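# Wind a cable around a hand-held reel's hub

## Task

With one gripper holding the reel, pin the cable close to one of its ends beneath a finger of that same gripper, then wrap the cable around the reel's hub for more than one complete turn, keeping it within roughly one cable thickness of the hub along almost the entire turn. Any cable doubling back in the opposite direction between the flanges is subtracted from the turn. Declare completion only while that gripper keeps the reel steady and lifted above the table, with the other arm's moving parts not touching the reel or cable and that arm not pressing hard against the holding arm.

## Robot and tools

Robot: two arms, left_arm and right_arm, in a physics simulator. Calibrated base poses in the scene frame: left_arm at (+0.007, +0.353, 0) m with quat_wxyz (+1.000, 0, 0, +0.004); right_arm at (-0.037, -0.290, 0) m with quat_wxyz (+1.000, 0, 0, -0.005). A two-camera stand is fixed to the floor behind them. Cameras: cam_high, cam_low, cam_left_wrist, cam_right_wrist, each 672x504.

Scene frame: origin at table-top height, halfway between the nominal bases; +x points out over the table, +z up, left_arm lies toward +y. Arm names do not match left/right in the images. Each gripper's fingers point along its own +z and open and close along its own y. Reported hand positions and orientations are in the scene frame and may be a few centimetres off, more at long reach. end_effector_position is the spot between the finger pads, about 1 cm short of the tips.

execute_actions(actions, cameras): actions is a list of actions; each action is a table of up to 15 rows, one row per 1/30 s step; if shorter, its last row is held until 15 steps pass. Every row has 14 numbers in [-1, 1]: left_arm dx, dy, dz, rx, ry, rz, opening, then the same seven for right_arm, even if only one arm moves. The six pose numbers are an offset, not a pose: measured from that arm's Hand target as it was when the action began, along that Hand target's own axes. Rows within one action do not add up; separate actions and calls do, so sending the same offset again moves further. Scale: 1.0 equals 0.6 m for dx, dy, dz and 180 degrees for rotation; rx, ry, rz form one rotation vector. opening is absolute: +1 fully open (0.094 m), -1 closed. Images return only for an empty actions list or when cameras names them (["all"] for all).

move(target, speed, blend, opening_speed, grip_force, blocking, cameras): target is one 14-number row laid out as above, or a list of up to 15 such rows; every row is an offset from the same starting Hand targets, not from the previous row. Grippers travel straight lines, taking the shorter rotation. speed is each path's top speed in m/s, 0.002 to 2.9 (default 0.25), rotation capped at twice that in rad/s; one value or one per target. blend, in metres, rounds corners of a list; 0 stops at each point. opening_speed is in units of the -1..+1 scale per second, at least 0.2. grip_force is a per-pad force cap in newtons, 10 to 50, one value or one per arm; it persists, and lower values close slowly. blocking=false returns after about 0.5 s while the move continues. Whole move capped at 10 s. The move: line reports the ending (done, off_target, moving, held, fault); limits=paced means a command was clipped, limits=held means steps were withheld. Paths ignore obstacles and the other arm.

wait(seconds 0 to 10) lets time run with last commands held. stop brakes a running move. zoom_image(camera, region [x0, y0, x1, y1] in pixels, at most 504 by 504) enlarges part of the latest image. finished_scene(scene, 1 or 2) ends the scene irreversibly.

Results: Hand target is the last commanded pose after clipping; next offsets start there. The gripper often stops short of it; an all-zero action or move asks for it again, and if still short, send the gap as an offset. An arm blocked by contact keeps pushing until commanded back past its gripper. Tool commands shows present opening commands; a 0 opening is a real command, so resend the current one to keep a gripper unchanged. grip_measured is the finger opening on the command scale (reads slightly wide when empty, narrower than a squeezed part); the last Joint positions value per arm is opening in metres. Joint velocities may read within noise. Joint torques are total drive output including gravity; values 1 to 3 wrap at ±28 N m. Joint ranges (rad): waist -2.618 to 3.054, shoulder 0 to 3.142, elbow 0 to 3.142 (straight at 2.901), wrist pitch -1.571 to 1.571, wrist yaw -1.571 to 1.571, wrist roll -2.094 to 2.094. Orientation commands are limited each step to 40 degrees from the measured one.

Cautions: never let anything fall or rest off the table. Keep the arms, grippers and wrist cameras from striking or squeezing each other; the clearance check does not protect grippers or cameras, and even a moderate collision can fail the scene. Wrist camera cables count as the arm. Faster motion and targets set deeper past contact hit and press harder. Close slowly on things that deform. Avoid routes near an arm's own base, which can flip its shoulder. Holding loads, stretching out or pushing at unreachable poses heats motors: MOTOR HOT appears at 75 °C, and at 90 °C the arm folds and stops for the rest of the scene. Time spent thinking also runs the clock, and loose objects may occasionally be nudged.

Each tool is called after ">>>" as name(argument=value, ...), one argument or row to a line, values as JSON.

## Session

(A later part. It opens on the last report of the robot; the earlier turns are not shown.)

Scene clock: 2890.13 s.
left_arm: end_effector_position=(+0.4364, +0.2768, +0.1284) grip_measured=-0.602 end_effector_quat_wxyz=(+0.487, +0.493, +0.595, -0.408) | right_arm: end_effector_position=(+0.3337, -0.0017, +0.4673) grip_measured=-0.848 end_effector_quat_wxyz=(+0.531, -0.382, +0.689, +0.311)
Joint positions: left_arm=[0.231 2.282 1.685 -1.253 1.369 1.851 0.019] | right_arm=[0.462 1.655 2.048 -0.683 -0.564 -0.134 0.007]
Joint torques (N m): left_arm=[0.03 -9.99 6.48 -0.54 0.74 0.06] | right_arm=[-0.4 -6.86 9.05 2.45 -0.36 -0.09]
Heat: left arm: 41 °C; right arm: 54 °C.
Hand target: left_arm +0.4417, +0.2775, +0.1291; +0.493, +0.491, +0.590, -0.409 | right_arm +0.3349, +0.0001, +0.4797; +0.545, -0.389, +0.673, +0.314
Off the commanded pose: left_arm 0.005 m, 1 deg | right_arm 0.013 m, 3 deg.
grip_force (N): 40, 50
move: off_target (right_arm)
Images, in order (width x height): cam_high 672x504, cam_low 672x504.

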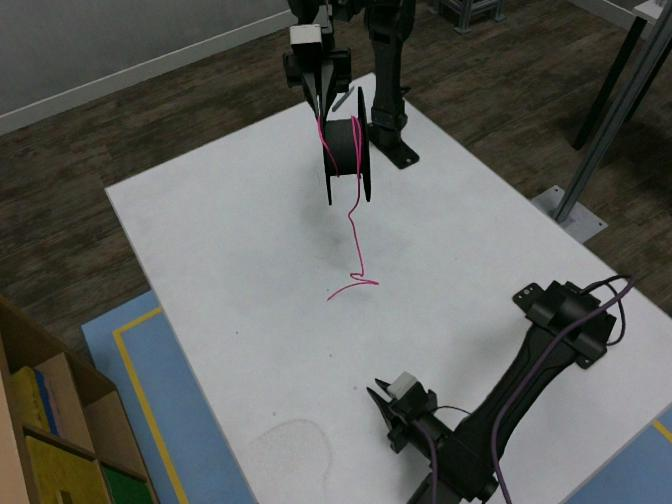

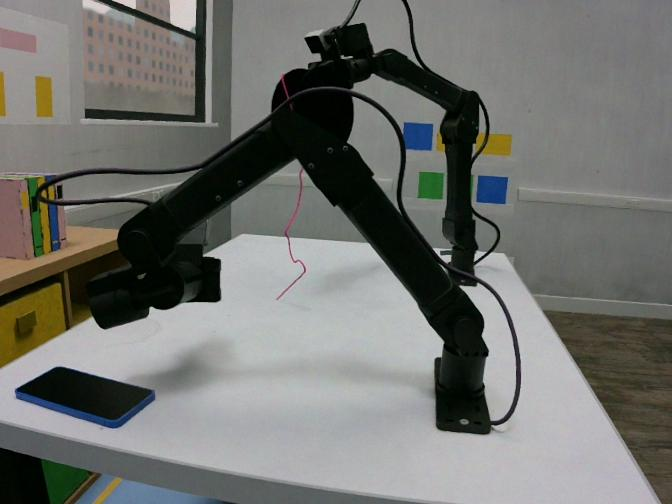

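>>> move(
  target=[-0.3188,-0.0242,-0.112,0.1147,-0.2218,-0.0204,-0.6,0,0,0,0,0,0,-0.97],
  speed=0.15,
  cameras=["cam_high","cam_left_wrist"],
)

Scene clock: 2917.40 s.
left_arm: end_effector_position=(+0.4284, +0.3059, +0.2968) grip_measured=-0.602 end_effector_quat_wxyz=(+0.523, +0.360, +0.619, -0.461) | right_arm: end_effector_position=(+0.3336, -0.0016, +0.4673) grip_measured=-0.848 end_effector_quat_wxyz=(+0.531, -0.382, +0.689, +0.311)
Joint positions: left_arm=[0.317 2.054 1.889 -1.538 1.544 1.507 0.019] | right_arm=[0.462 1.655 2.048 -0.683 -0.565 -0.134 0.007]
Joint torques (N m): left_arm=[0.54 -14.68 7.62 -0.43 0.96 0.01] | right_arm=[-0.38 -6.76 9.07 2.44 -0.39 -0.08]
Heat: left arm: 41 °C; right arm: 52 °C.
Hand target: left_arm +0.4215, +0.3062, +0.3292; +0.557, +0.383, +0.335, -0.657 | right_arm +0.3349, +0.0001, +0.4797; +0.545, -0.389, +0.673, +0.314
Off the commanded pose: left_arm 0.033 m, 42 deg; orientation clipped | right_arm 0.013 m, 3 deg.
joint sent to its limit (left arm) — joint 4 (wrist pitch), lower limit; joint 5 (wrist yaw), upper limit. The joint targets are off in orientation, not in position.
grip_force (N): 40, 50
move: off_target (left_arm, right_arm); limits=paced
Images, in order (width x height): cam_high 672x504, cam_left_wrist 672x504.

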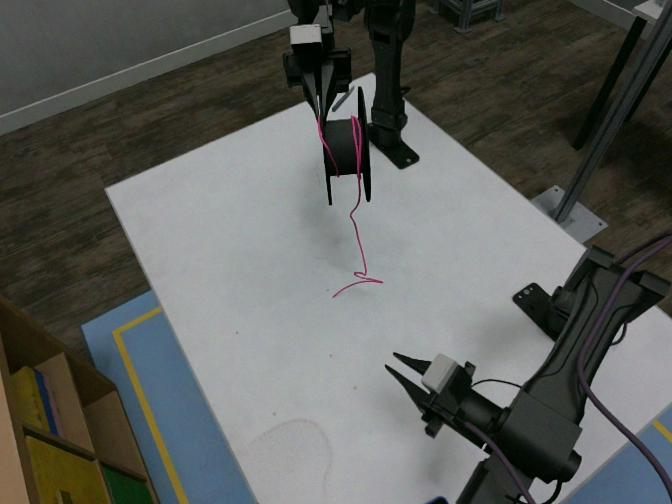

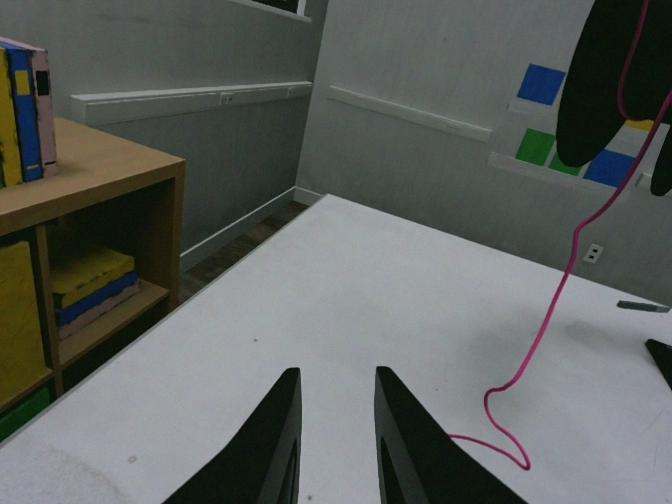

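>>> zoom_image(
  camera="cam_left_wrist",
  region=[540, 0, 672, 200],
)

Scaled by 2.520.

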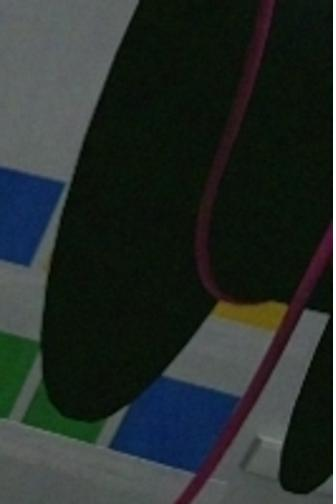

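>>> move(
  target=[0.121,-0.078,0.1137,-0.0729,0.1303,0.0266,-0.6,0,0,0,-0.1358,0,-0.0289,-0.97],
  speed=0.12,
  cameras=["cam_high","cam_left_wrist"],
)

Scene clock: 2941.80 s.
left_arm: end_effector_position=(+0.3699, +0.2218, +0.2791) grip_measured=-0.602 end_effector_quat_wxyz=(+0.514, +0.460, +0.548, -0.473) | right_arm: end_effector_position=(+0.3333, -0.0010, +0.4818) grip_measured=-0.848 end_effector_quat_wxyz=(+0.474, -0.514, +0.581, +0.417)
Joint positions: left_arm=[0.128 1.92 1.618 -1.54 1.544 1.795 0.019] | right_arm=[0.322 2.086 2.767 -1.135 -1.091 -0.412 0.007]
Joint torques (N m): left_arm=[-0.18 -13.64 3.84 -0.56 0.95 0.16] | right_arm=[-0.4 -8.35 6.76 1.81 -0.72 -0.11]
Heat: left arm: 44 °C; right arm: 52 °C.
Hand target: left_arm +0.3601, +0.2199, +0.2994; +0.544, +0.456, +0.497, -0.500 | right_arm +0.3348, +0.0001, +0.4798; +0.464, -0.526, +0.573, +0.425
Off the commanded pose: left_arm 0.023 m, 8 deg | right_arm 0.003 m, 2 deg.
joint sent to its limit (left arm) — joint 4 (wrist pitch), lower limit; joint 5 (wrist yaw), upper limit. The joint targets are off in orientation, not in position.
grip_force (N): 40, 50
move: off_target (left_arm)
Images, in order (width x height): cam_high 672x504, cam_left_wrist 672x504.

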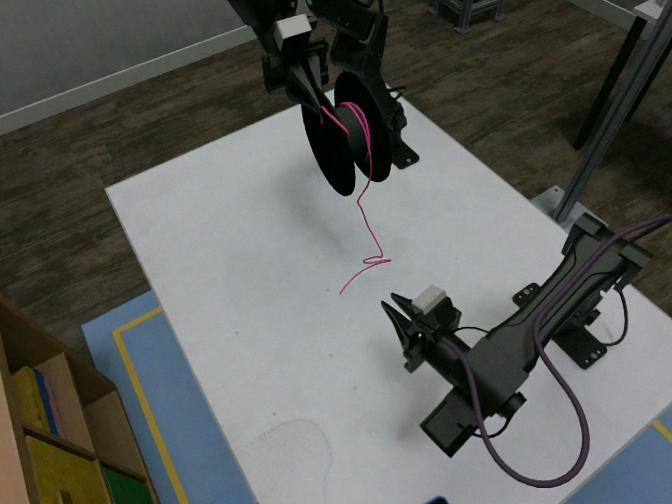

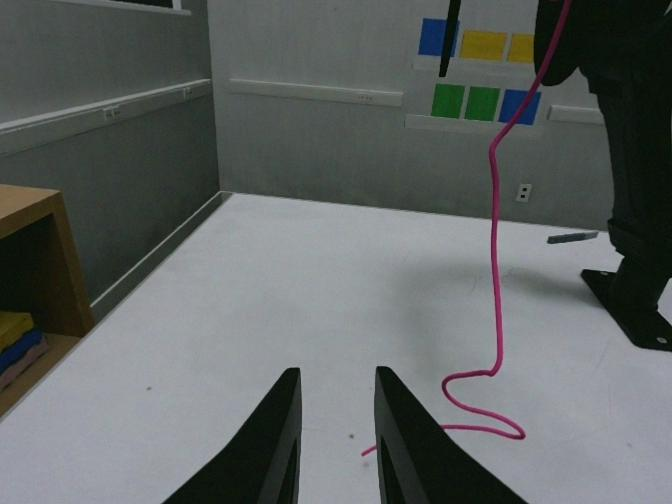

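>>> move(
  target=[0,0,0,0,0,0,-0.6,0.2121,0,0.0455,0,0,0,-0.97],
  speed=0.1,
  cameras=["cam_high","cam_left_wrist"],
)

>>> zoom_image(
  camera="cam_left_wrist",
  region=[400, 0, 672, 260],
)

Scene clock: 2955.47 s.
left_arm: end_effector_position=(+0.3699, +0.2218, +0.2791) grip_measured=-0.602 end_effector_quat_wxyz=(+0.514, +0.460, +0.548, -0.473) | right_arm: end_effector_position=(+0.3460, +0.0033, +0.3250) grip_measured=-0.848 end_effector_quat_wxyz=(+0.441, -0.518, +0.599, +0.422)
Joint positions: left_arm=[0.128 1.92 1.618 -1.54 1.544 1.795 0.019] | right_arm=[0.322 1.787 1.68 -0.48 -1.093 -0.484 0.007]
Joint torques (N m): left_arm=[-0.2 -13.64 3.85 -0.56 0.95 0.15] | right_arm=[-0.36 -13.56 6.49 2.21 -0.79 0.1]
Heat: left arm: 44 °C; right arm: 51 °C.
Hand target: left_arm +0.3601, +0.2199, +0.2994; +0.544, +0.456, +0.497, -0.500 | right_arm +0.3349, +0.0002, +0.3497; +0.464, -0.526, +0.573, +0.425
Off the commanded pose: left_arm 0.023 m, 8 deg | right_arm 0.027 m, 4 deg.
joint sent to its limit (left arm) — joint 4 (wrist pitch), lower limit; joint 5 (wrist yaw), upper limit. The joint targets are off in orientation, not in position.
grip_force (N): 40, 50
move: off_target (left_arm, right_arm)
Images, in order (width x height): cam_high 672x504, cam_left_wrist 672x504.

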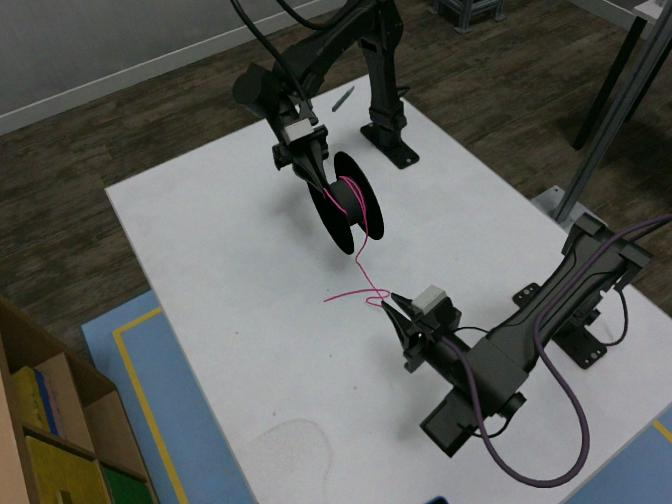

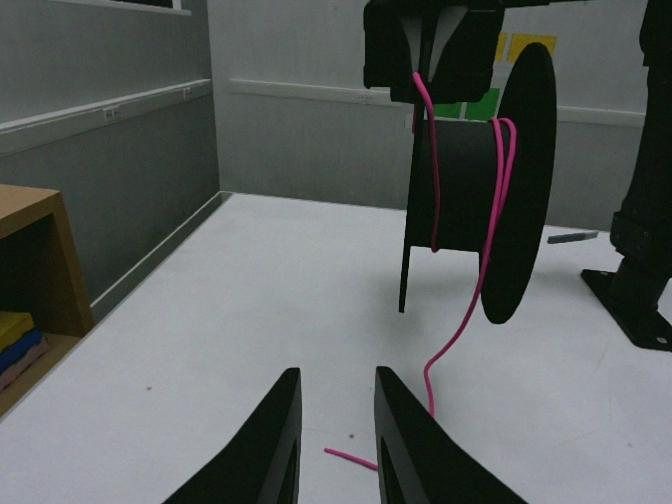

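Scaled by 1.853.

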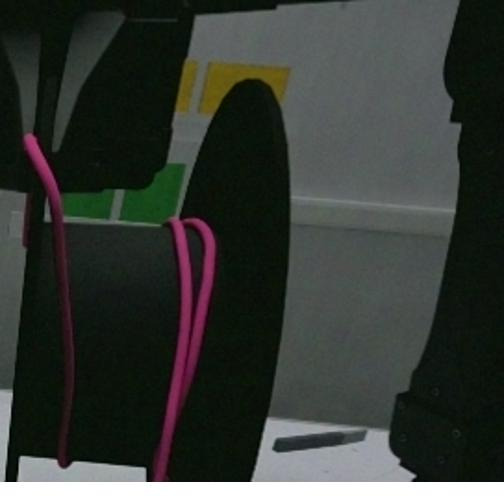

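>>> move(
  target=[0,0,-0.25,0,0,0,-0.6,0,0,0,0,0,0,-0.97],
  speed=0.1,
  cameras=["all"],
)

Scene clock: 2966.40 s.
left_arm: end_effector_position=(+0.3555, +0.3727, +0.2724) grip_measured=-0.602 end_effector_quat_wxyz=(+0.592, +0.335, +0.650, -0.341) | right_arm: end_effector_position=(+0.3461, +0.0033, +0.3252) grip_measured=-0.848 end_effector_quat_wxyz=(+0.441, -0.518, +0.599, +0.422)
Joint positions: left_arm=[0.587 1.778 1.436 -1.54 1.499 1.835 0.019] | right_arm=[0.322 1.787 1.68 -0.479 -1.093 -0.482 0.007]
Joint torques (N m): left_arm=[0.12 -11.67 3.75 -0.61 0.74 0.15] | right_arm=[-0.39 -13.55 6.46 2.15 -0.78 0.09]
Heat: left arm: 44 °C; right arm: 51 °C.
Hand target: left_arm +0.3473, +0.3687, +0.2857; +0.544, +0.456, +0.497, -0.500 | right_arm +0.3349, +0.0002, +0.3497; +0.464, -0.526, +0.573, +0.425
Off the commanded pose: left_arm 0.016 m, 29 deg | right_arm 0.027 m, 4 deg.
joint sent to its limit (left arm) — joint 4 (wrist pitch), lower limit. The joint targets are off in orientation, not in position.
grip_force (N): 40, 50
move: off_target (left_arm, right_arm)

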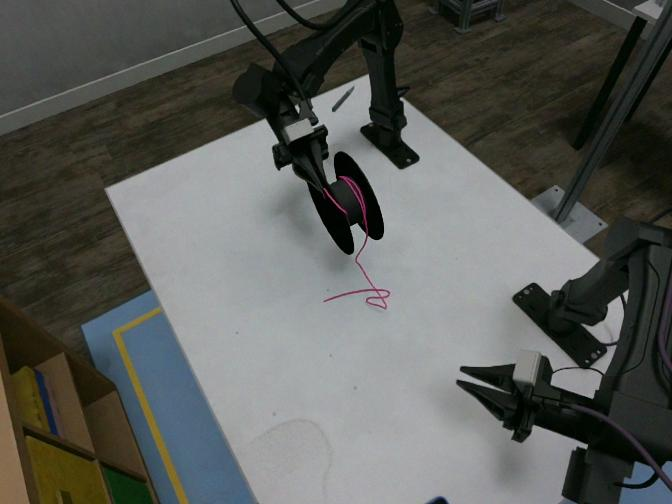

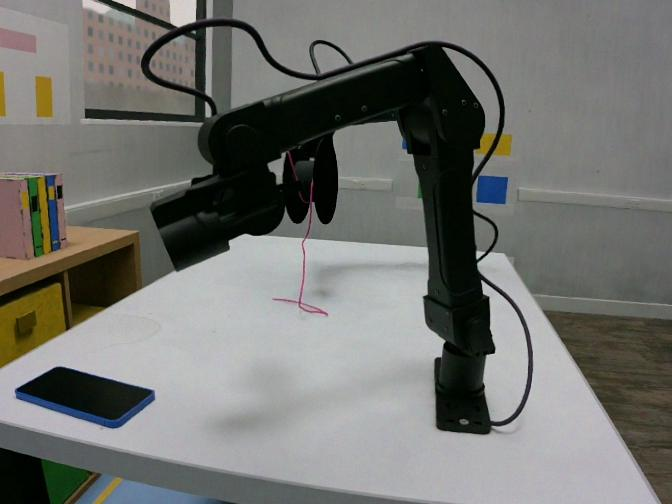

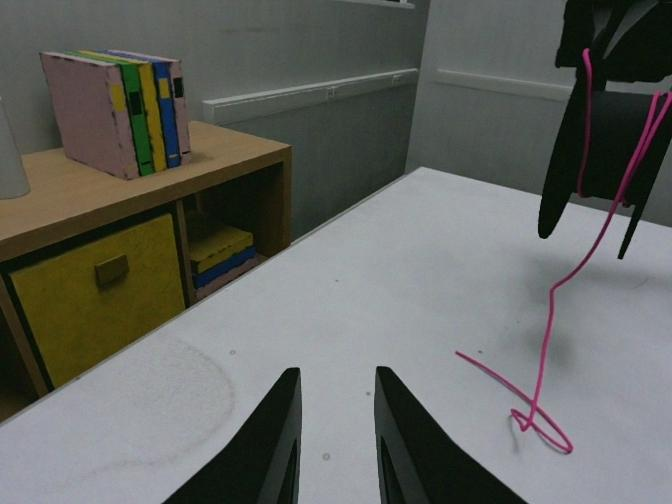

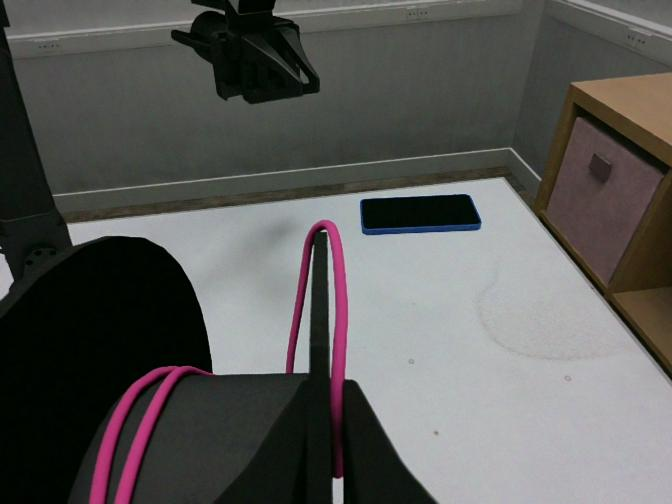

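>>> zoom_image(
  camera="cam_left_wrist",
  region=[520, 20, 672, 270],
)

Scaled by 2.016.

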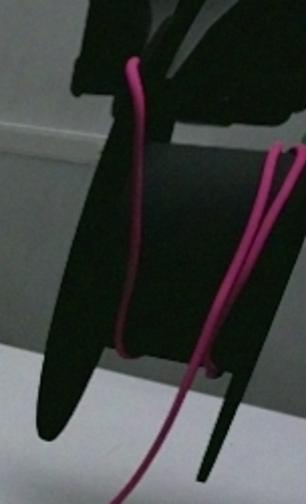

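>>> finished_scene(
  scene=2,
)

The scene is finished: the task was done.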